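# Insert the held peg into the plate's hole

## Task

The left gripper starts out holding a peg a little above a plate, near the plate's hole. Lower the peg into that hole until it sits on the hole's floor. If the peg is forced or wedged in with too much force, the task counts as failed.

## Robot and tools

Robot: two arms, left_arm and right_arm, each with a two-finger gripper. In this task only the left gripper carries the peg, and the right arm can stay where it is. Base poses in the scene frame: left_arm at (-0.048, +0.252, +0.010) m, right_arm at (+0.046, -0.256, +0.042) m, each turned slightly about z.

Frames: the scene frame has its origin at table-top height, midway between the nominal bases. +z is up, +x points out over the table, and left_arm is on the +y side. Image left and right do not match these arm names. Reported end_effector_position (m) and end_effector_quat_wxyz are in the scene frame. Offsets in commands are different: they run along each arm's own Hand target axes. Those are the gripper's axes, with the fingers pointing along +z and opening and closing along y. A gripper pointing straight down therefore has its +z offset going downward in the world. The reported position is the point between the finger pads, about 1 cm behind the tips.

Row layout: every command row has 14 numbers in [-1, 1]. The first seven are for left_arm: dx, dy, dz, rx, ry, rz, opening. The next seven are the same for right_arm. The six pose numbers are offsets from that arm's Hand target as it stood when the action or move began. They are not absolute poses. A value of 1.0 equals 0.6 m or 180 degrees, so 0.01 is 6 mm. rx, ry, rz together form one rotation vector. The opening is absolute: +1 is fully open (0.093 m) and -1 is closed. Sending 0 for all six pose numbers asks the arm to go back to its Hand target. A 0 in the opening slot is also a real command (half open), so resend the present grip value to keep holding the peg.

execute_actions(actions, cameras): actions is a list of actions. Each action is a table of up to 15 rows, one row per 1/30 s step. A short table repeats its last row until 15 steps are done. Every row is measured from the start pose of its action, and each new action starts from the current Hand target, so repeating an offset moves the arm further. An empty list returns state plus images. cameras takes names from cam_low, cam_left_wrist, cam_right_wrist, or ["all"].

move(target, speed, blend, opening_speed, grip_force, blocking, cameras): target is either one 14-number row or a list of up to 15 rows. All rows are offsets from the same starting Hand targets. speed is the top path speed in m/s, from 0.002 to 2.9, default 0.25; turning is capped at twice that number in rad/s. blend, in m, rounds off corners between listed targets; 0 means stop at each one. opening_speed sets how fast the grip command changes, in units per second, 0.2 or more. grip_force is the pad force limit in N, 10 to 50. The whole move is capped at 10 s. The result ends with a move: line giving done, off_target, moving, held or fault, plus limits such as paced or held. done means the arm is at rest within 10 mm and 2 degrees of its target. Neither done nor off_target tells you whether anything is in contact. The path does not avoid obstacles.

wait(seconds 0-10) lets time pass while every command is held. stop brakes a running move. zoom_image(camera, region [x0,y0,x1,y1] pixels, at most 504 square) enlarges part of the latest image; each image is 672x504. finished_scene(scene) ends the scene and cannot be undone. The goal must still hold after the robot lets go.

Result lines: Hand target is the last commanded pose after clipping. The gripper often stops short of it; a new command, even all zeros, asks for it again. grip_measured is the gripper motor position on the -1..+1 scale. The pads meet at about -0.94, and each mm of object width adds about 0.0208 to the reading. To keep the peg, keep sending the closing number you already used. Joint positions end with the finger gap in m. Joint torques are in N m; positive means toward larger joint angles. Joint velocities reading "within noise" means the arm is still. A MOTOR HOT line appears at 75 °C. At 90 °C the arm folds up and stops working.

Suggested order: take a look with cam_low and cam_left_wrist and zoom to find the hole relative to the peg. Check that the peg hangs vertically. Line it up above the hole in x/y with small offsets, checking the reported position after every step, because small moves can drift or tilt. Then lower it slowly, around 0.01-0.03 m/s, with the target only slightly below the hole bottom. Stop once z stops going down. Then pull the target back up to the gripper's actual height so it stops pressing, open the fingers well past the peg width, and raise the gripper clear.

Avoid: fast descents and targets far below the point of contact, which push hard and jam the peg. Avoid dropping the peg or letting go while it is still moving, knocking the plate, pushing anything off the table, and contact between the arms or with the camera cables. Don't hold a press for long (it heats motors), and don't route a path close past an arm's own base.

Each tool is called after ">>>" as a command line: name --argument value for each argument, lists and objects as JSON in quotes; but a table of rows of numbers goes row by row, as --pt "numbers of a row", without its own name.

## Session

>>> execute_actions --actions '[]' --cameras '["cam_left_wrist","cam_low"]'

>>> zoom_image --camera "cam_left_wrist" --region '[230, 140, 470, 320]'

>>> zoom_image --camera "cam_low" --region '[300, 170, 400, 270]'

Scene clock: 0.00 s.
left_arm: end_effector_position=(+0.2599, +0.0946, +0.1420) grip_measured=-0.317 end_effector_quat_wxyz=(+0.056, +0.845, +0.532, +0.024) | right_arm: end_effector_position=(+0.4209, -0.2659, +0.4446) grip_measured=+1.000 end_effector_quat_wxyz=(+0.707, +0.009, +0.707, -0.009)
Joint positions: left_arm=[-0.499 1.738 1.496 -1.207 0.018 1.554 0.03] | right_arm=[0 1.047 1.047 0 0 0 0.093]
Joint velocities: left_arm=[-0.002 -0.007 0.017 -0.007 0.066 -0.066 0.008] | right_arm=[within noise]
Joint torques (N m): no reading
Motor temperatures (°C): left_arm=[28 33 34 27 29 30 31] | right_arm=[28 30 34 41 29 27 29]
Heat: left arm: 34 °C; right arm: 41 °C.
Hand target: left_arm +0.2597, +0.0944, +0.1507; +0.064, +0.845, +0.531, +0.027 | right_arm +0.4188, -0.2658, +0.4540; +0.716, +0.009, +0.698, -0.009
Tool commands: left_gripper/opening=-0.938615 right_gripper/opening=+1.0
Images, in order (width x height): cam_low 672x504, cam_left_wrist 672x504.

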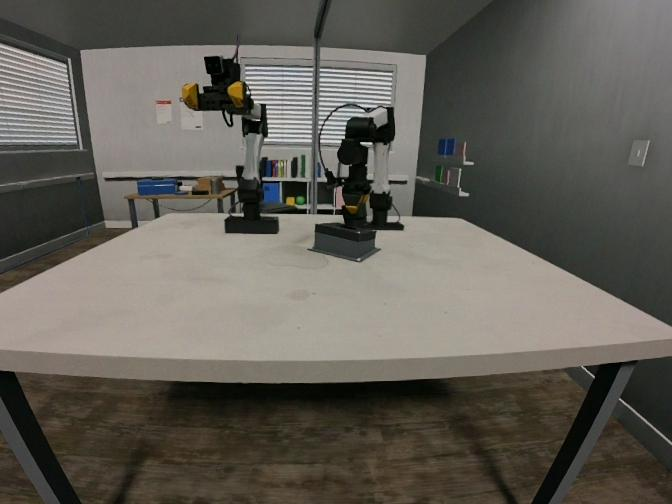

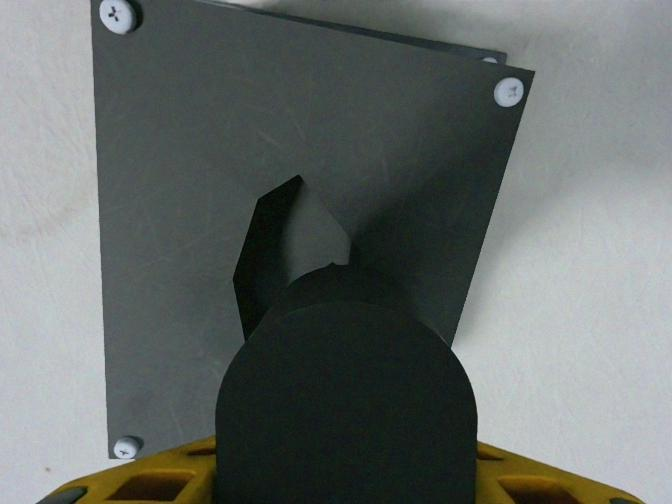

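Scaled by 2.100 from the camera's 672x504 image, which has a finer 960x720 frame.

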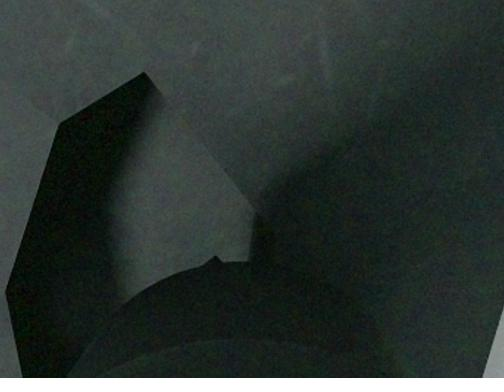

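Scaled by 5.040 from the camera's 672x504 image, which has a finer 960x720 frame.

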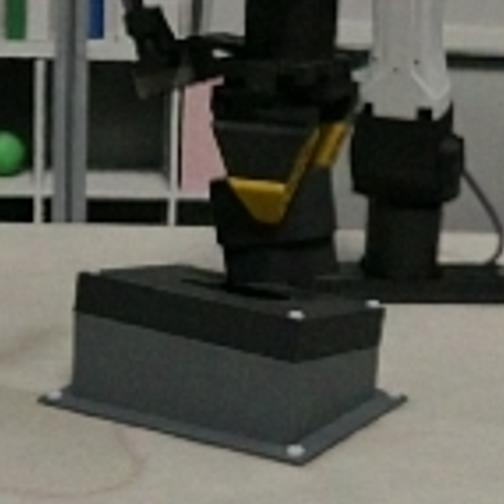

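>>> move --pt "0 0.0024 -0.0198 0 0 0 -0.938615 0 0 0 0 0 0 1" --pt "-0.052 0.0447 -0.013 0.0462 0.0061 0.0451 -0.938615 0 0 0 0 0 0 1" --blend '[0.008,0]' --speed 0.1 --cameras '["cam_left_wrist","cam_low"]'

>>> zoom_image --camera "cam_left_wrist" --region '[230, 190, 470, 370]'

>>> zoom_image --camera "cam_low" --region '[310, 190, 390, 260]'

Scene clock: 29.77 s.
left_arm: end_effector_position=(+0.2707, +0.0552, +0.1586) grip_measured=-0.240 end_effector_quat_wxyz=(+0.003, +0.879, +0.477, +0.001) | right_arm: end_effector_position=(+0.4209, -0.2659, +0.4446) grip_measured=+1.000 end_effector_quat_wxyz=(+0.707, +0.009, +0.707, -0.009)
Joint positions: left_arm=[-0.588 1.971 1.869 -1.462 0 1.595 0.034] | right_arm=[0 1.047 1.047 0 0 0 0.093]
Joint torques (N m): left_arm=[-0.13 -7.98 8.01 -0.15 0.03 0.13] | right_arm=[0.01 -2.22 7.69 2.32 -0.05 0.05]
Motor temperatures (°C): left_arm=[28 37 36 27 29 30 32] | right_arm=[28 30 40 48 29 27 29]
Heat: left arm: 37 °C; right arm: 48 °C.
Hand target: left_arm +0.2692, +0.0555, +0.1628; -0.005, +0.882, +0.471, +0.002 | right_arm +0.4188, -0.2658, +0.4540; +0.716, +0.009, +0.698, -0.009
Off the commanded pose: left_arm 0.004 m, 1 deg | right_arm 0.010 m, 1 deg.
move: done; blend cut to 0.006 m at target 1
camera_calibration:
cam_left_wrist: T_world_to_cam=[[-0.839256, 0.543414, -0.0187222, 0.202044], [0.513853, 0.803919, 0.299448, -0.179921], [0.177775, 0.241693, -0.953929, 0.177161], [0, 0, 0, 1]] pos_world=[0.230525, -0.00796986, 0.226658]
Images, in order (width x height): cam_low 672x504, cam_left_wrist 672x504.

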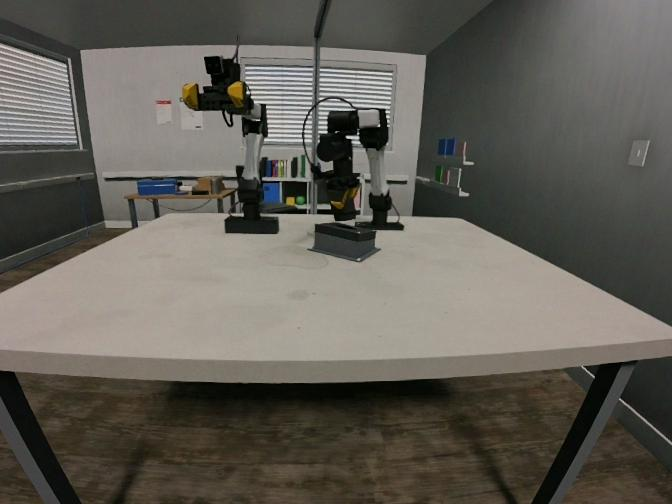

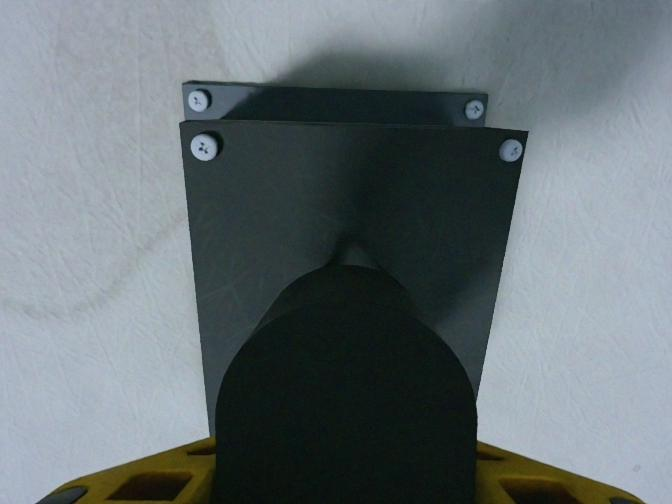

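Scaled by 2.100 from the camera's 672x504 image, which has a finer 960x720 frame.

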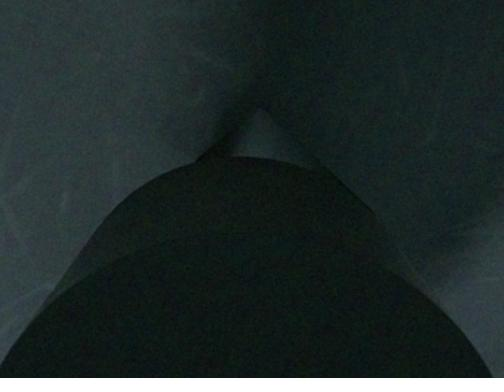

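Scaled by 6.300 from the camera's 672x504 image, which has a finer 960x720 frame.

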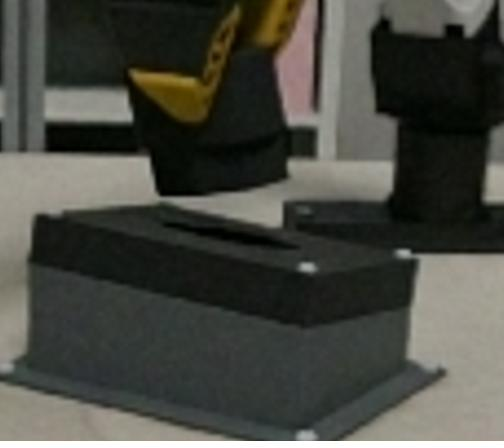

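>>> zoom_image --camera "cam_low" --region '[295, 90, 405, 240]'

Scaled by 3.360 from the camera's 672x504 image, which has a finer 960x720 frame.

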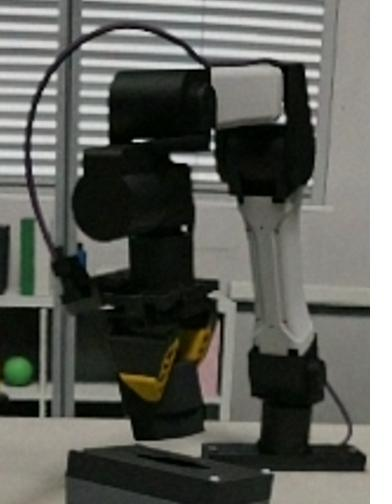

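>>> move --target '[0.0234,-0.0145,0.0068,0,-0.0605,0,-0.938615,0,0,0,0,0,0,1]' --speed 0.08 --cameras '["cam_left_wrist","cam_low"]'

>>> zoom_image --camera "cam_left_wrist" --region '[230, 190, 470, 370]'

>>> zoom_image --camera "cam_low" --region '[310, 190, 390, 260]'

Scene clock: 75.73 s.
left_arm: end_effector_position=(+0.2774, +0.0696, +0.1580) grip_measured=-0.240 end_effector_quat_wxyz=(+0.047, +0.878, +0.471, -0.067) | right_arm: end_effector_position=(+0.4209, -0.2659, +0.4446) grip_measured=+1.000 end_effector_quat_wxyz=(+0.707, +0.009, +0.707, -0.009)
Joint positions: left_arm=[-0.472 1.971 1.858 -1.463 0.164 1.721 0.034] | right_arm=[0 1.047 1.047 0 0 0 0.093]
Joint torques (N m): left_arm=[0.5 -8.96 5.52 -0.16 0.4 0.13] | right_arm=[0.01 -2.22 7.68 2.32 -0.05 0.05]
Heat: left arm: 40 °C; right arm: 51 °C.
Hand target: left_arm +0.2697, +0.0721, +0.1589; +0.040, +0.878, +0.469, -0.082 | right_arm +0.4188, -0.2658, +0.4540; +0.716, +0.009, +0.698, -0.009
Off the commanded pose: left_arm 0.008 m, 2 deg | right_arm 0.010 m, 1 deg.
move: done
camera_calibration:
cam_left_wrist: T_world_to_cam=[[-0.835595, 0.548473, -0.030958, 0.20043], [0.539654, 0.830087, 0.140458, -0.178752], [0.102735, 0.10066, -0.989602, 0.208167], [0, 0, 0, 1]] pos_world=[0.242557, 0.0174955, 0.237315]
Images, in order (width x height): cam_low 672x504, cam_left_wrist 672x504.

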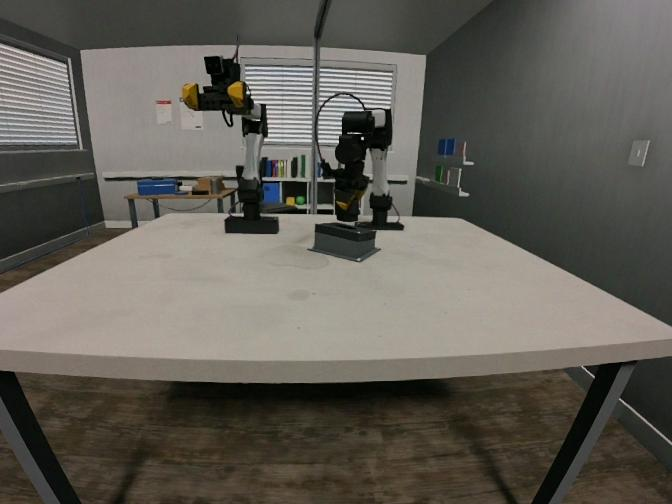

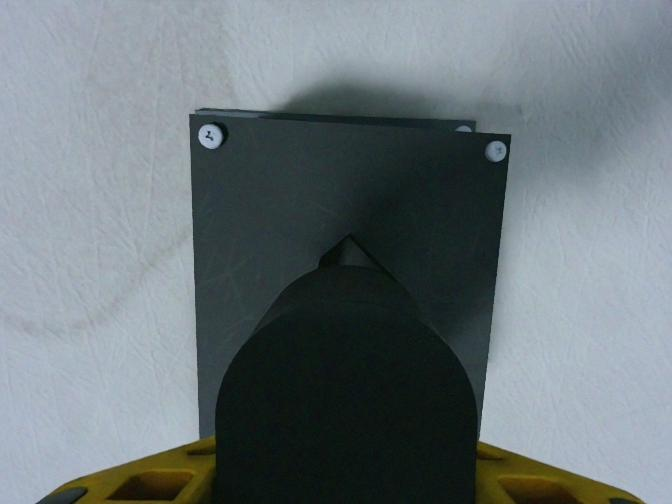

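Scaled by 2.100 from the camera's 672x504 image, which has a finer 960x720 frame.

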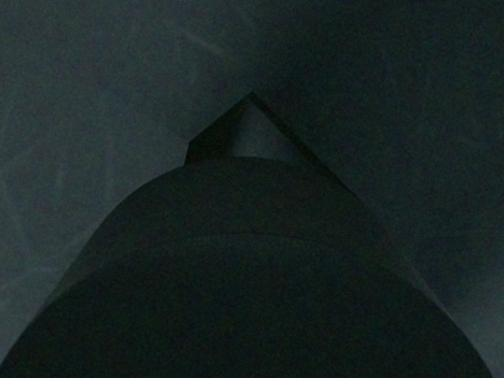

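Scaled by 6.300 from the camera's 672x504 image, which has a finer 960x720 frame.

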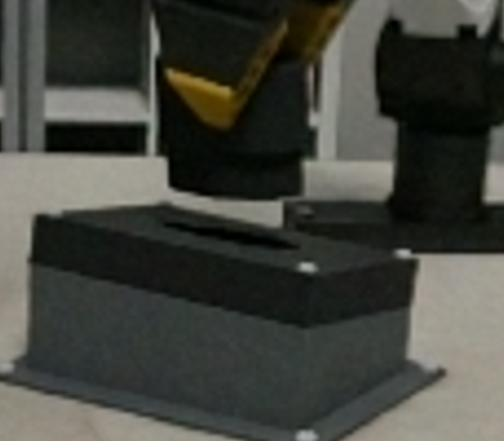

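>>> move --target '[0.0012,-0.0047,0.02,0,-0.016,0,-0.938615,0,0,0,0,0,0,1]' --speed 0.06 --cameras '["cam_left_wrist","cam_low"]'

>>> zoom_image --camera "cam_left_wrist" --region '[270, 200, 430, 320]'

>>> zoom_image --camera "cam_low" --region '[310, 190, 390, 260]'

Scene clock: 102.53 s.
left_arm: end_effector_position=(+0.2687, +0.0724, +0.1428) grip_measured=-0.240 end_effector_quat_wxyz=(+0.044, +0.876, +0.470, -0.099) | right_arm: end_effector_position=(+0.4209, -0.2659, +0.4446) grip_measured=+1.000 end_effector_quat_wxyz=(+0.707, +0.009, +0.707, -0.009)
Joint positions: left_arm=[-0.453 1.971 1.79 -1.442 0.211 1.743 0.034] | right_arm=[0 1.047 1.047 0 0 0 0.093]
Joint torques (N m): left_arm=[0.54 -9.62 5.44 0.01 0.43 0.15] | right_arm=[0.01 -2.22 7.69 2.32 -0.05 0.05]
Heat: left arm: 40 °C; right arm: 52 °C.
Hand target: left_arm +0.2666, +0.0724, +0.1470; +0.052, +0.876, +0.468, -0.104 | right_arm +0.4188, -0.2658, +0.4540; +0.716, +0.009, +0.698, -0.009
Off the commanded pose: left_arm 0.005 m, 1 deg | right_arm 0.010 m, 1 deg.
move: done
camera_calibration:
cam_left_wrist: T_world_to_cam=[[-0.835191, 0.549943, 0.00433839, 0.18588], [0.548166, 0.831805, 0.0872626, -0.169029], [0.0443807, 0.0752591, -0.996176, 0.21217], [0, 0, 0, 1]] pos_world=[0.238485, 0.0224074, 0.225303]
Images, in order (width x height): cam_low 672x504, cam_left_wrist 672x504.

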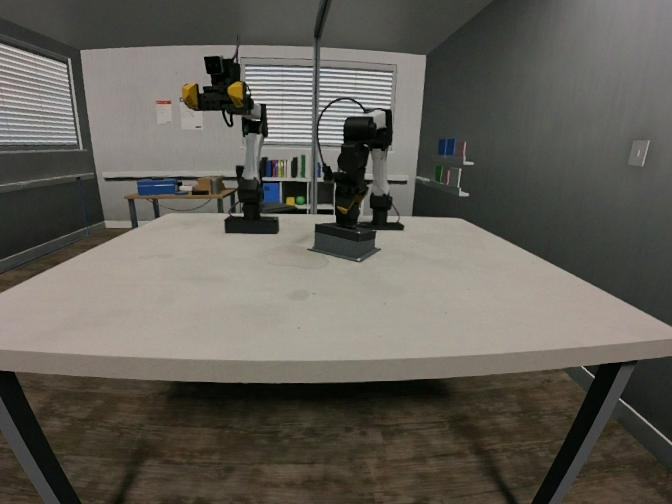

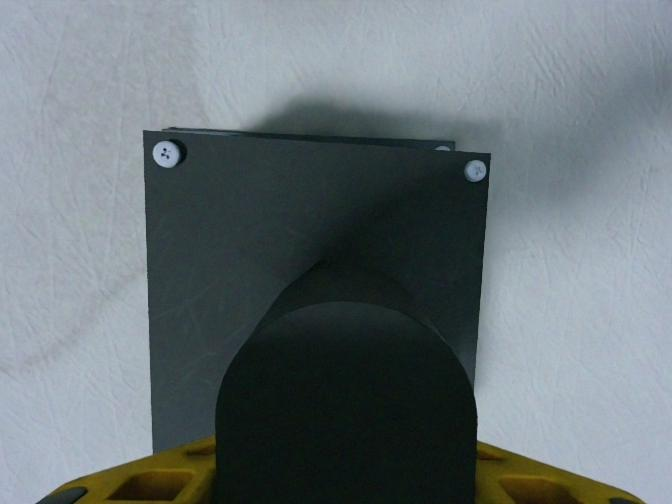

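Scaled by 3.150 from the camera's 672x504 image, which has a finer 960x720 frame.

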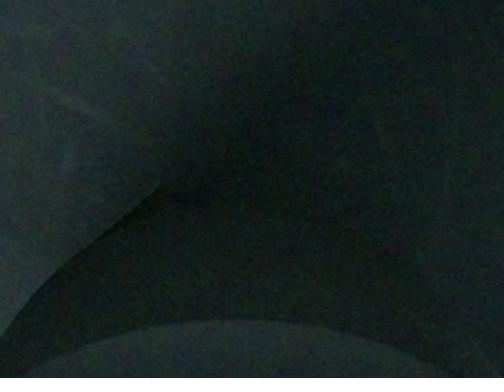

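Scaled by 6.300 from the camera's 672x504 image, which has a finer 960x720 frame.

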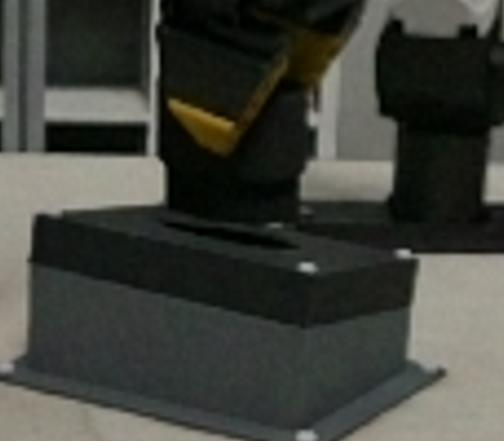

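>>> move --target '[0.0038,0.0072,0.0075,0,-0.005,0,-0.938615,0,0,0,0,0,0,1]' --speed 0.04 --cameras '["cam_left_wrist","cam_low"]'

>>> zoom_image --camera "cam_left_wrist" --region '[270, 200, 430, 320]'

>>> zoom_image --camera "cam_low" --region '[325, 205, 370, 240]'

Scene clock: 115.50 s.
left_arm: end_effector_position=(+0.2710, +0.0717, +0.1432) grip_measured=-0.240 end_effector_quat_wxyz=(+0.053, +0.876, +0.469, -0.102) | right_arm: end_effector_position=(+0.4209, -0.2659, +0.4446) grip_measured=+1.000 end_effector_quat_wxyz=(+0.707, +0.009, +0.707, -0.009)
Joint positions: left_arm=[-0.446 1.971 1.79 -1.433 0.226 1.752 0.034] | right_arm=[0 1.047 1.047 0 0 0 0.093]
Joint torques (N m): left_arm=[0.62 -8.01 6 0.02 0.5 0.11] | right_arm=[0.02 -2.22 7.66 2.32 -0.05 0.05]
Motor temperatures (°C): left_arm=[28 41 39 27 30 30 33] | right_arm=[28 31 44 53 29 27 29]
Heat: left arm: 41 °C; right arm: 53 °C.
Hand target: left_arm +0.2707, +0.0711, +0.1420; +0.055, +0.875, +0.468, -0.111 | right_arm +0.4188, -0.2658, +0.4540; +0.716, +0.009, +0.698, -0.009
Off the commanded pose: left_arm 0.001 m, 1 deg | right_arm 0.010 m, 1 deg.
move: done
camera_calibration:
cam_left_wrist: T_world_to_cam=[[-0.835078, 0.550065, -0.00857529, 0.189911], [0.548026, 0.833144, 0.0744239, -0.167937], [0.0480824, 0.0574503, -0.99719, 0.212986], [0, 0, 0, 1]] pos_world=[0.240383, 0.0232164, 0.226515]
Images, in order (width x height): cam_low 672x504, cam_left_wrist 672x504.

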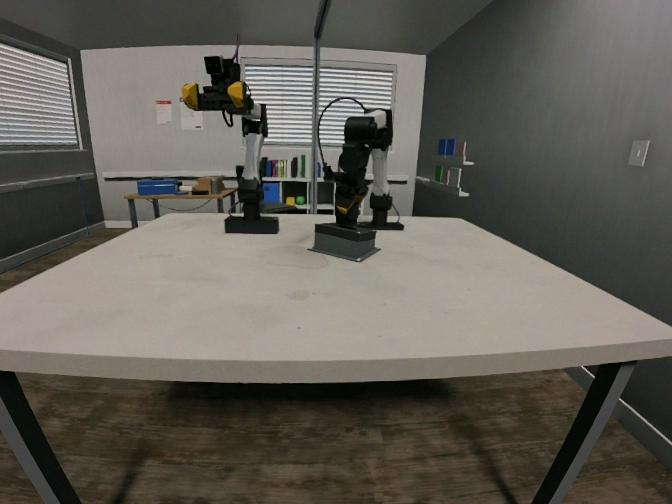

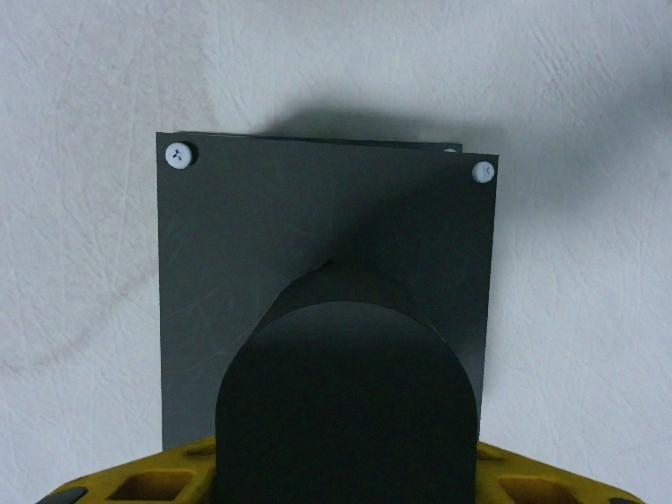

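Scaled by 3.150 from the camera's 672x504 image, which has a finer 960x720 frame.

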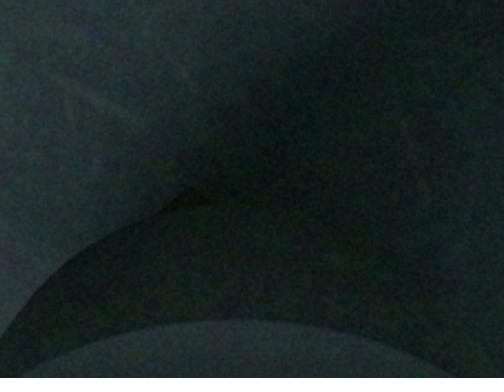

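Scaled by 11.200 from the camera's 672x504 image, which has a finer 960x720 frame.

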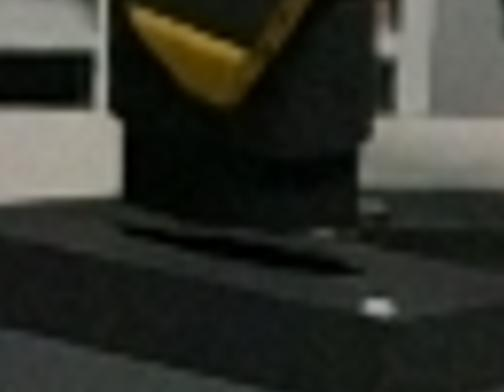

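>>> move --target '[0.005,0.002,0.0108,0,0,0,-0.938615,0,0,0,0,0,0,1]' --speed 0.03 --cameras '["cam_left_wrist","cam_low"]'

>>> zoom_image --camera "cam_left_wrist" --region '[290, 230, 390, 300]'

>>> zoom_image --camera "cam_low" --region '[325, 205, 370, 240]'

Scene clock: 128.90 s.
left_arm: end_effector_position=(+0.2739, +0.0715, +0.1396) grip_measured=-0.240 end_effector_quat_wxyz=(+0.058, +0.876, +0.469, -0.099) | right_arm: end_effector_position=(+0.4209, -0.2659, +0.4446) grip_measured=+1.000 end_effector_quat_wxyz=(+0.707, +0.009, +0.707, -0.009)
Joint positions: left_arm=[-0.443 1.971 1.776 -1.409 0.227 1.755 0.034] | right_arm=[0 1.047 1.047 0 0 0 0.093]
Joint torques (N m): left_arm=[0.65 -7.6 5.45 0 0.45 0.14] | right_arm=[0.01 -2.24 7.71 2.32 -0.05 0.05]
Heat: left arm: 41 °C; right arm: 53 °C.
Hand target: left_arm +0.2725, +0.0715, +0.1350; +0.056, +0.875, +0.468, -0.111 | right_arm +0.4188, -0.2658, +0.4540; +0.716, +0.009, +0.698, -0.009
Off the commanded pose: left_arm 0.005 m, 1 deg | right_arm 0.010 m, 1 deg.
move: done
camera_calibration:
cam_left_wrist: T_world_to_cam=[[-0.834967, 0.549952, -0.0195774, 0.194028], [0.547258, 0.83356, 0.0754032, -0.169076], [0.0577871, 0.0522452, -0.996961, 0.206904], [0, 0, 0, 1]] pos_world=[0.242578, 0.0234192, 0.222823]
Images, in order (width x height): cam_low 672x504, cam_left_wrist 672x504.

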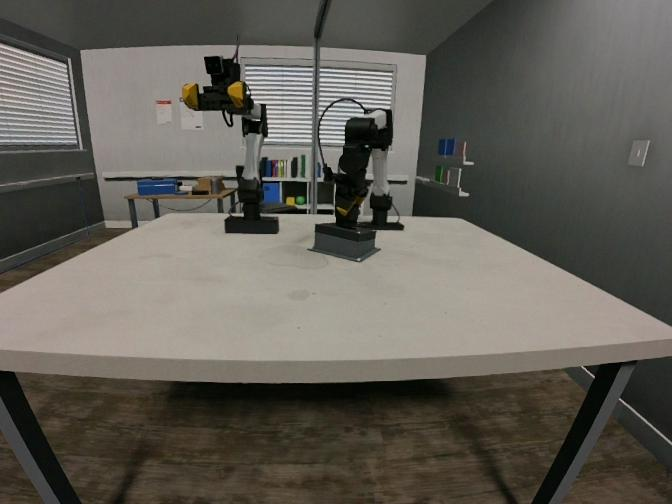

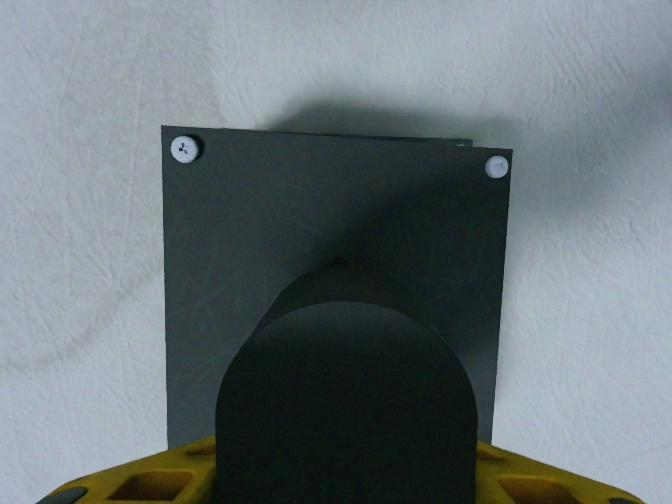

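Scaled by 5.040 from the camera's 672x504 image, which has a finer 960x720 frame.

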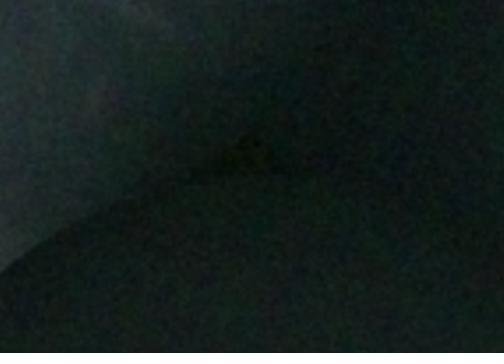

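Scaled by 11.200 from the camera's 672x504 image, which has a finer 960x720 frame.

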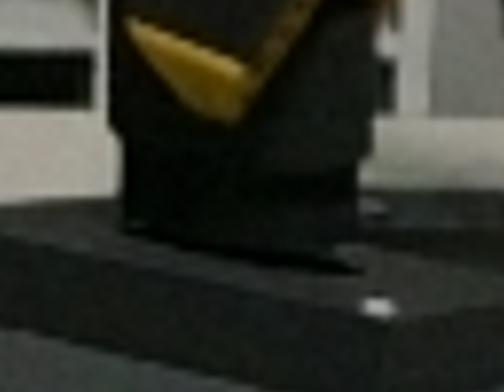

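>>> move --target '[0.002,-0.0044,0.0079,0,0,0,-0.938615,0,0,0,0,0,0,1]' --speed 0.03 --cameras '["cam_left_wrist","cam_low"]'

>>> zoom_image --camera "cam_left_wrist" --region '[290, 230, 390, 300]'

>>> zoom_image --camera "cam_low" --region '[325, 205, 370, 240]'

Scene clock: 143.37 s.
left_arm: end_effector_position=(+0.2720, +0.0725, +0.1310) grip_measured=-0.240 end_effector_quat_wxyz=(+0.054, +0.876, +0.469, -0.102) | right_arm: end_effector_position=(+0.4209, -0.2659, +0.4446) grip_measured=+1.000 end_effector_quat_wxyz=(+0.707, +0.009, +0.707, -0.009)
Joint positions: left_arm=[-0.442 1.971 1.741 -1.385 0.227 1.756 0.034] | right_arm=[0 1.047 1.047 0 0 0 0.093]
Joint torques (N m): left_arm=[0.65 -8.51 5.41 -0.02 0.44 0.13] | right_arm=[0.01 -2.21 7.68 2.32 -0.05 0.05]
Heat: left arm: 40 °C; right arm: 54 °C.
Hand target: left_arm +0.2702, +0.0729, +0.1301; +0.055, +0.875, +0.468, -0.111 | right_arm +0.4188, -0.2658, +0.4540; +0.716, +0.009, +0.698, -0.009
Off the commanded pose: left_arm 0.002 m, 1 deg | right_arm 0.010 m, 1 deg.
move: done
camera_calibration:
cam_left_wrist: T_world_to_cam=[[-0.834757, 0.55053, -0.00988426, 0.190283], [0.548489, 0.832971, 0.072927, -0.168205], [0.0483818, 0.0554549, -0.997288, 0.200813], [0, 0, 0, 1]] pos_world=[0.241383, 0.0242172, 0.214416]
Images, in order (width x height): cam_low 672x504, cam_left_wrist 672x504.

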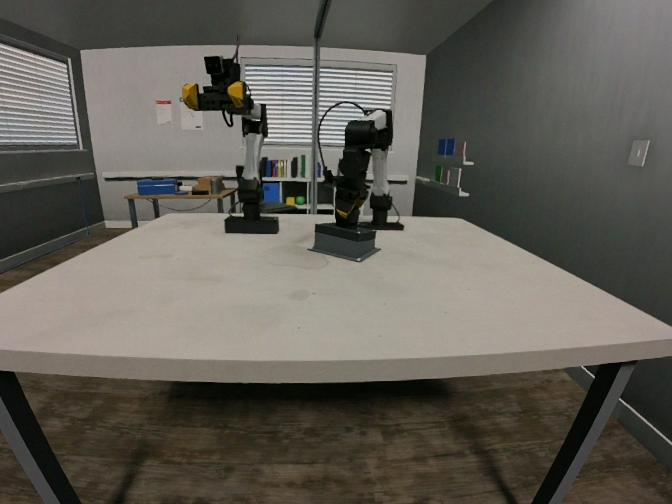

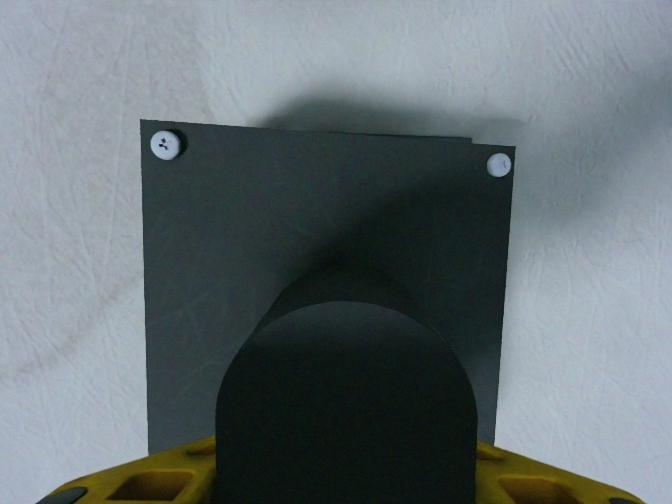

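Scaled by 5.040 from the camera's 672x504 image, which has a finer 960x720 frame.

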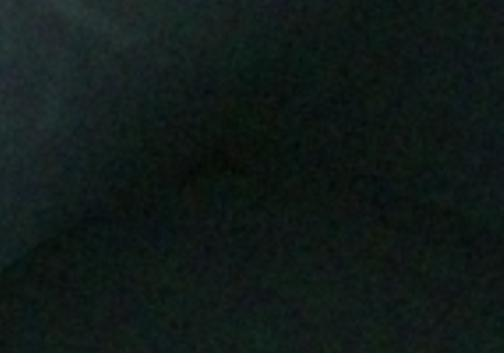

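Scaled by 11.200 from the camera's 672x504 image, which has a finer 960x720 frame.

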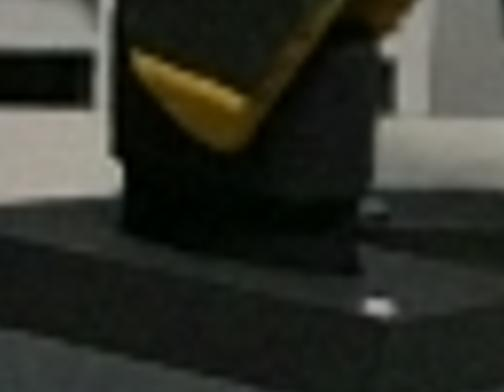

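>>> move --target '[0.0015,0,0.0077,0,0,0,-0.938615,0,0,0,0,0,0,1]' --speed 0.02 --cameras '["cam_left_wrist","cam_low"]'

>>> zoom_image --camera "cam_low" --region '[325, 205, 370, 240]'

Scene clock: 148.27 s.
left_arm: end_effector_position=(+0.2719, +0.0726, +0.1261) grip_measured=-0.240 end_effector_quat_wxyz=(+0.054, +0.876, +0.469, -0.102) | right_arm: end_effector_position=(+0.4209, -0.2659, +0.4446) grip_measured=+1.000 end_effector_quat_wxyz=(+0.707, +0.009, +0.707, -0.009)
Joint positions: left_arm=[-0.442 1.971 1.722 -1.366 0.227 1.756 0.034] | right_arm=[0 1.047 1.047 0 0 0 0.093]
Joint torques (N m): left_arm=[0.64 -8.57 5.42 0.01 0.44 0.13] | right_arm=[0.01 -2.21 7.69 2.33 -0.05 0.05]
Heat: left arm: 41 °C; right arm: 54 °C.
Hand target: left_arm +0.2700, +0.0727, +0.1254; +0.055, +0.875, +0.468, -0.111 | right_arm +0.4188, -0.2658, +0.4540; +0.716, +0.009, +0.698, -0.009
Off the commanded pose: left_arm 0.002 m, 1 deg | right_arm 0.010 m, 1 deg.
move: done
camera_calibration:
cam_left_wrist: T_world_to_cam=[[-0.834743, 0.550556, -0.00957557, 0.190083], [0.548536, 0.832947, 0.0728469, -0.167787], [0.0480823, 0.0555559, -0.997297, 0.196003], [0, 0, 0, 1]] pos_world=[0.241283, 0.0242171, 0.209516]
Images, in order (width x height): cam_low 672x504, cam_left_wrist 672x504.

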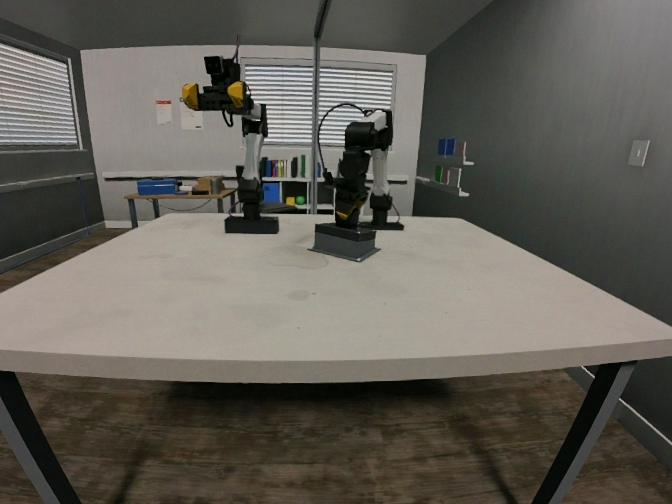

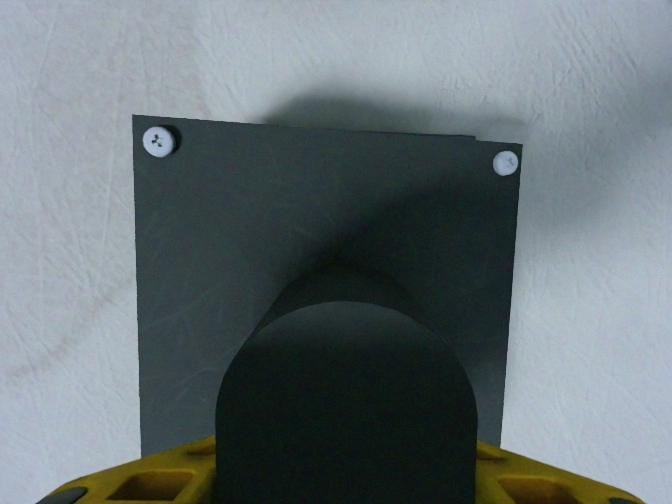

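Scaled by 11.200 from the camera's 672x504 image, which has a finer 960x720 frame.

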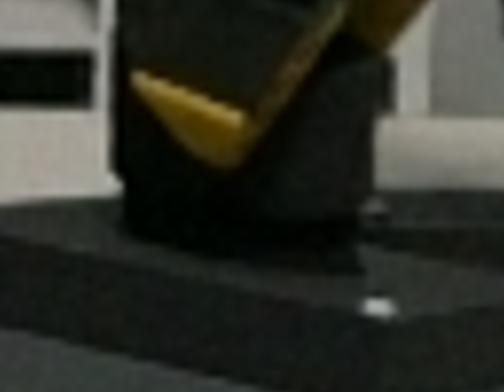

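>>> move --target '[0.002,0,0.01,0,0,0,-0.938615,0,0,0,0,0,0,1]' --speed 0.02

>>> move --target '[0.0016,0,0.0075,0,0,0,-0.938615,0,0,0,0,0,0,1]' --speed 0.02 --cameras '["cam_left_wrist","cam_low"]'

>>> zoom_image --camera "cam_low" --region '[325, 205, 370, 240]'

Scene clock: 152.50 s.
left_arm: end_effector_position=(+0.2722, +0.0724, +0.1215) grip_measured=-0.240 end_effector_quat_wxyz=(+0.055, +0.878, +0.464, -0.101) | right_arm: end_effector_position=(+0.4209, -0.2659, +0.4446) grip_measured=+1.000 end_effector_quat_wxyz=(+0.707, +0.009, +0.707, -0.009)
Joint positions: left_arm=[-0.442 1.971 1.703 -1.346 0.227 1.767 0.034] | right_arm=[0 1.047 1.047 0 0 0 0.093]
Joint torques (N m): left_arm=[0.57 -8.51 5 0.05 0.45 0.04] | right_arm=[0.01 -2.22 7.69 2.33 -0.05 0.05]
Heat: left arm: 41 °C; right arm: 54 °C.
Hand target: left_arm +0.2698, +0.0725, +0.1193; +0.055, +0.875, +0.468, -0.111 | right_arm +0.4188, -0.2658, +0.4540; +0.716, +0.009, +0.698, -0.009
Off the commanded pose: left_arm 0.003 m, 1 deg | right_arm 0.010 m, 1 deg.
move: done

Scene clock: 153.20 s.
left_arm: end_effector_position=(+0.2728, +0.0718, +0.1206) grip_measured=-0.240 end_effector_quat_wxyz=(+0.058, +0.879, +0.462, -0.102) | right_arm: end_effector_position=(+0.4209, -0.2659, +0.4446) grip_measured=+1.000 end_effector_quat_wxyz=(+0.707, +0.009, +0.707, -0.009)
Joint positions: left_arm=[-0.442 1.971 1.699 -1.338 0.232 1.773 0.034] | right_arm=[0 1.047 1.047 0 0 0 0.093]
Joint torques (N m): left_arm=[0.51 -8.5 4.04 0.13 0.41 -0.03] | right_arm=[0.01 -2.22 7.69 2.32 -0.05 0.05]
Heat: left arm: 41 °C; right arm: 54 °C.
Hand target: left_arm +0.2697, +0.0725, +0.1147; +0.055, +0.875, +0.468, -0.111 | right_arm +0.4188, -0.2658, +0.4540; +0.716, +0.009, +0.698, -0.009
Off the commanded pose: left_arm 0.007 m, 1 deg | right_arm 0.010 m, 1 deg.
move: done
camera_calibration:
cam_left_wrist: T_world_to_cam=[[-0.826319, 0.562883, -0.0189905, 0.189197], [0.560523, 0.825205, 0.069647, -0.169516], [0.0548741, 0.046906, -0.997391, 0.189218], [0, 0, 0, 1]] pos_world=[0.240971, 0.0245141, 0.204123]
Images, in order (width x height): cam_low 672x504, cam_left_wrist 672x504.

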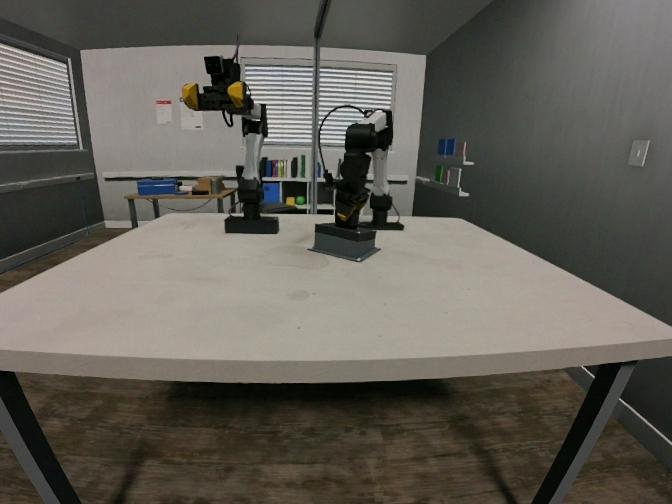

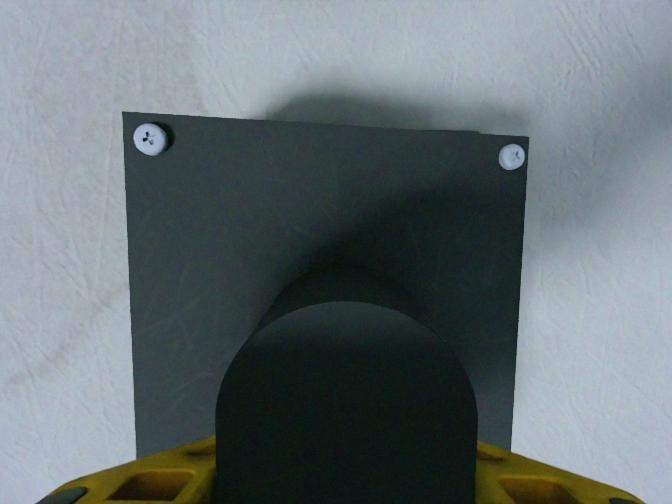

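Scaled by 11.200 from the camera's 672x504 image, which has a finer 960x720 frame.

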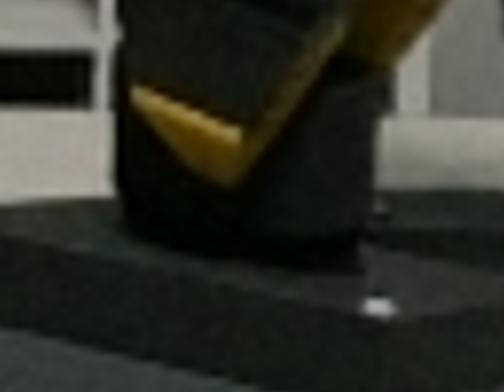

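>>> move --pt "-0.0033 0.0017 -0.0143 0 -0.002 0.005 -0.938615 0 0 0 0 0 0 1" --pt "-0.0007 0.0017 -0.003 0 -0.002 0.005 -0.938615 0 0 0 0 0 0 1" --speed 0.02

Scene clock: 168.23 s.
left_arm: end_effector_position=(+0.2723, +0.0720, +0.1208) grip_measured=-0.240 end_effector_quat_wxyz=(+0.058, +0.880, +0.460, -0.104) | right_arm: end_effector_position=(+0.4209, -0.2659, +0.4446) grip_measured=+1.000 end_effector_quat_wxyz=(+0.707, +0.009, +0.707, -0.009)
Joint positions: left_arm=[-0.44 1.971 1.7 -1.341 0.235 1.779 0.034] | right_arm=[0 1.047 1.047 0 0 0 0.093]
Joint torques (N m): left_arm=[0.43 -8.03 5.05 0.07 0.44 0.08] | right_arm=[0.02 -2.22 7.71 2.32 -0.05 0.05]
Motor temperatures (°C): left_arm=[28 41 38 27 30 30 33] | right_arm=[28 31 45 55 29 27 29]
Heat: left arm: 41 °C; right arm: 55 °C.
Hand target: left_arm +0.2705, +0.0718, +0.1166; +0.058, +0.878, +0.461, -0.114 | right_arm +0.4188, -0.2658, +0.4540; +0.716, +0.009, +0.698, -0.009
Off the commanded pose: left_arm 0.005 m, 1 deg | right_arm 0.010 m, 1 deg.
move: done

>>> zoom_image --camera "cam_low" --region '[332, 214, 362, 236]'

Scaled by 16.800 from the camera's 672x504 image, which has a finer 960x720 frame.
This view is cut from an older image: the scene may have changed since it was taken.

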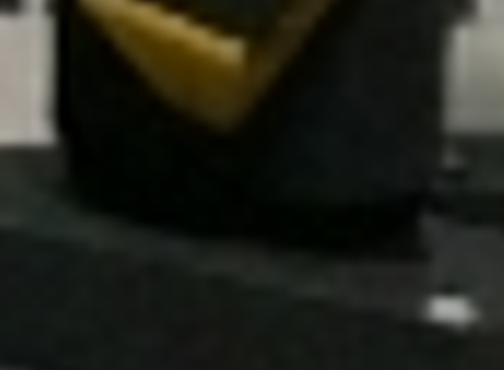

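>>> move --target '[0.0011,0,0.005,0,0,0,-0.938615,0,0,0,0,0,0,1]' --speed 0.02 --cameras '["cam_left_wrist"]'

>>> zoom_image --camera "cam_left_wrist" --region '[210, 230, 490, 440]'

Scene clock: 180.20 s.
left_arm: end_effector_position=(+0.2728, +0.0718, +0.1205) grip_measured=-0.240 end_effector_quat_wxyz=(+0.059, +0.880, +0.460, -0.103) | right_arm: end_effector_position=(+0.4209, -0.2659, +0.4446) grip_measured=+1.000 end_effector_quat_wxyz=(+0.707, +0.009, +0.707, -0.009)
Joint positions: left_arm=[-0.44 1.971 1.699 -1.338 0.235 1.779 0.034] | right_arm=[0 1.047 1.047 0 0 0 0.093]
Joint torques (N m): left_arm=[0.47 -7.98 4.3 0.15 0.44 0.07] | right_arm=[0.02 -2.22 7.69 2.32 -0.05 0.05]
Motor temperatures (°C): left_arm=[28 41 38 27 30 30 33] | right_arm=[28 31 46 55 29 27 28]
Heat: left arm: 41 °C; right arm: 55 °C.
Hand target: left_arm +0.2705, +0.0717, +0.1135; +0.058, +0.878, +0.461, -0.114 | right_arm +0.4188, -0.2658, +0.4540; +0.716, +0.009, +0.698, -0.009
Off the commanded pose: left_arm 0.007 m, 1 deg | right_arm 0.010 m, 1 deg.
move: done
camera_calibration:
cam_left_wrist: T_world_to_cam=[[-0.823849, 0.566422, -0.0209798, 0.188473], [0.564129, 0.822985, 0.0667379, -0.17004], [0.0550678, 0.0431467, -0.99755, 0.189387], [0, 0, 0, 1]] pos_world=[0.240768, 0.0250139, 0.204225]
Images, in order (width x height): cam_left_wrist 672x504.

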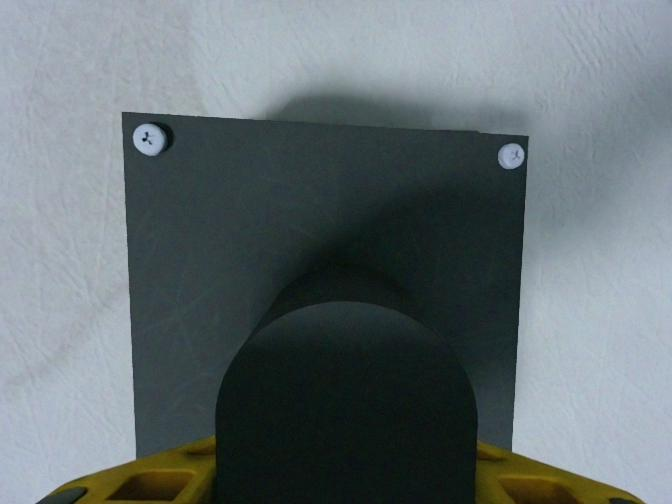

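Scaled by 1.800 from the camera's 672x504 image, which has a finer 960x720 frame.

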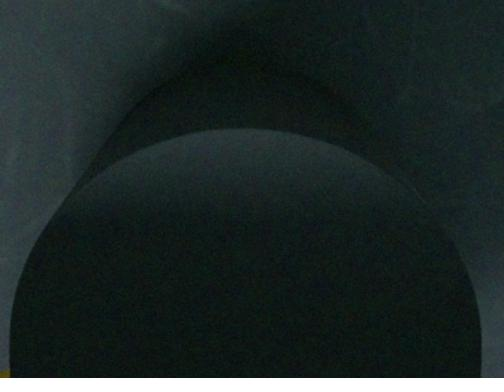

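>>> move --pt "0.0002 0 -0.0195 0 -0.016 0 -0.938615 0 0 0 0 0 0 1" --pt "0.0032 0 -0.0058 0 -0.016 0 -0.938615 0 0 0 0 0 0 1" --speed 0.02 --cameras '["cam_low"]'

>>> zoom_image --camera "cam_low" --region '[325, 200, 370, 236]'

Scene clock: 194.90 s.
left_arm: end_effector_position=(+0.2737, +0.0753, +0.1209) grip_measured=-0.240 end_effector_quat_wxyz=(+0.069, +0.877, +0.459, -0.121) | right_arm: end_effector_position=(+0.4209, -0.2659, +0.4446) grip_measured=+1.000 end_effector_quat_wxyz=(+0.707, +0.009, +0.707, -0.009)
Joint positions: left_arm=[-0.413 1.979 1.705 -1.352 0.274 1.808 0.034] | right_arm=[0 1.047 1.047 0 0 0 0.093]
Joint torques (N m): left_arm=[0.54 -7.57 5.44 0.02 0.53 0.11] | right_arm=[0.02 -2.22 7.71 2.32 -0.05 0.05]
Motor temperatures (°C): left_arm=[28 41 37 27 30 30 33] | right_arm=[28 31 46 56 29 27 28]
Heat: left arm: 41 °C; right arm: 56 °C.
Hand target: left_arm +0.2721, +0.0741, +0.1163; +0.069, +0.875, +0.459, -0.136 | right_arm +0.4188, -0.2658, +0.4540; +0.716, +0.009, +0.698, -0.009
Off the commanded pose: left_arm 0.005 m, 2 deg | right_arm 0.010 m, 1 deg.
move: done
Images, in order (width x height): cam_low 672x504.

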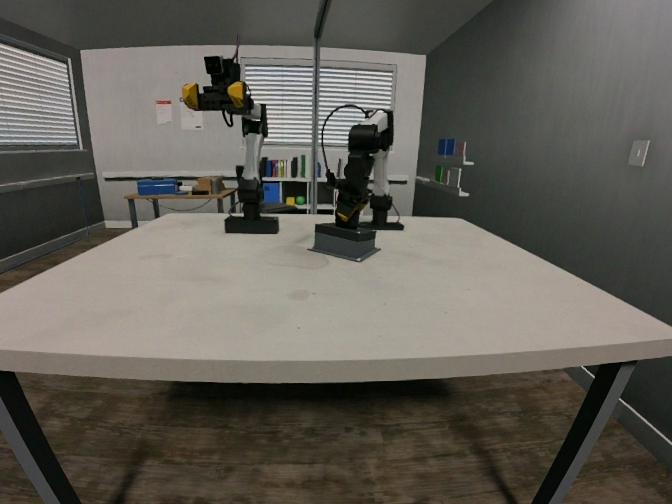

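Scaled by 11.200 from the camera's 672x504 image, which has a finer 960x720 frame.

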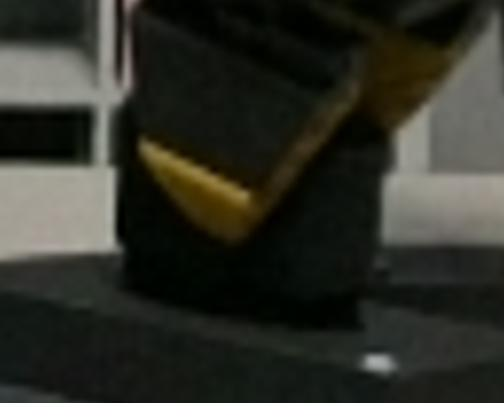

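>>> move --pt "0.0023 0.0012 0.0078 0 0 0 -0.938615 0 0 0 0 0 0 1" --pt "0.0023 -0.0012 0.0078 0 0 0 -0.938615 0 0 0 0 0 0 1" --pt "0.0023 0 0.0078 0 0 0.006 -0.938615 0 0 0 0 0 0 1" --pt "0.0023 0 0.0078 0 0 0 -0.938615 0 0 0 0 0 0 1" --speed 0.02

Scene clock: 214.03 s.
left_arm: end_effector_position=(+0.2739, +0.0742, +0.1200) grip_measured=-0.240 end_effector_quat_wxyz=(+0.074, +0.878, +0.456, -0.124) | right_arm: end_effector_position=(+0.4209, -0.2659, +0.4446) grip_measured=+1.000 end_effector_quat_wxyz=(+0.707, +0.009, +0.707, -0.009)
Joint positions: left_arm=[-0.41 1.979 1.7 -1.345 0.285 1.816 0.034] | right_arm=[0 1.047 1.047 0 0 0 0.093]
Joint torques (N m): left_arm=[0.32 -7.35 4.52 0.11 0.43 0.04] | right_arm=[0.01 -2.22 7.69 2.32 -0.05 0.05]
Motor temperatures (°C): left_arm=[28 41 38 27 30 30 33] | right_arm=[28 31 46 57 29 27 28]
Heat: left arm: 41 °C; right arm: 57 °C.
Hand target: left_arm +0.2719, +0.0739, +0.1115; +0.069, +0.875, +0.459, -0.136 | right_arm +0.4188, -0.2658, +0.4540; +0.716, +0.009, +0.698, -0.009
Off the commanded pose: left_arm 0.009 m, 1 deg | right_arm 0.010 m, 1 deg.
move: done

>>> move --pt "-0.004 0 -0.016 0 0 0.014 -0.938615 0 0 0 0 0 0 1" --pt "-0.0002 0 -0.001 0 0 0.014 -0.938615 0 0 0 0 0 0 1" --speed 0.02 --cameras '["cam_left_wrist"]'

Scene clock: 220.37 s.
left_arm: end_effector_position=(+0.2742, +0.0748, +0.1201) grip_measured=-0.240 end_effector_quat_wxyz=(+0.075, +0.880, +0.452, -0.124) | right_arm: end_effector_position=(+0.4209, -0.2659, +0.4446) grip_measured=+1.000 end_effector_quat_wxyz=(+0.707, +0.009, +0.707, -0.009)
Joint positions: left_arm=[-0.408 1.979 1.7 -1.345 0.287 1.829 0.034] | right_arm=[0 1.047 1.047 0 0 0 0.093]
Joint torques (N m): left_arm=[0.2 -7.42 4.64 0.1 0.4 0.33] | right_arm=[-0.01 -2.22 7.68 2.32 -0.05 0.05]
Motor temperatures (°C): left_arm=[28 41 38 27 30 30 33] | right_arm=[28 31 46 57 29 27 28]
Heat: left arm: 41 °C; right arm: 57 °C.
Hand target: left_arm +0.2721, +0.0739, +0.1121; +0.072, +0.885, +0.440, -0.134 | right_arm +0.4188, -0.2658, +0.4540; +0.716, +0.009, +0.698, -0.009
Off the commanded pose: left_arm 0.008 m, 2 deg | right_arm 0.010 m, 1 deg.
move: done
camera_calibration:
cam_left_wrist: T_world_to_cam=[[-0.816999, 0.575788, -0.0313055, 0.186599], [0.575691, 0.817565, 0.012945, -0.169522], [0.0330479, -0.00744619, -0.999426, 0.198822], [0, 0, 0, 1]] pos_world=[0.243473, 0.0326345, 0.206744]
Images, in order (width x height): cam_left_wrist 672x504.

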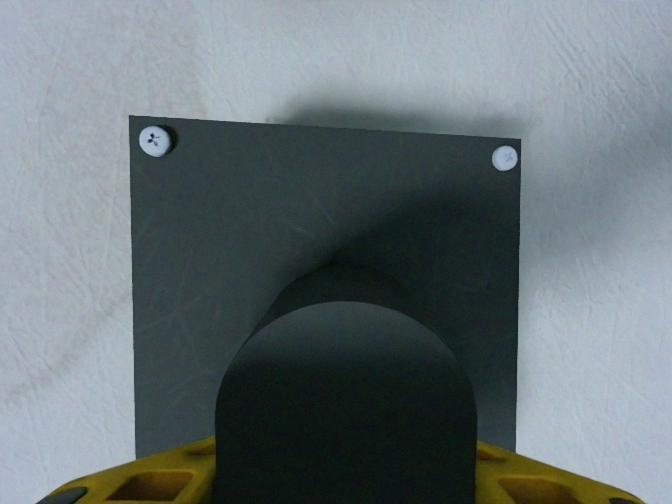

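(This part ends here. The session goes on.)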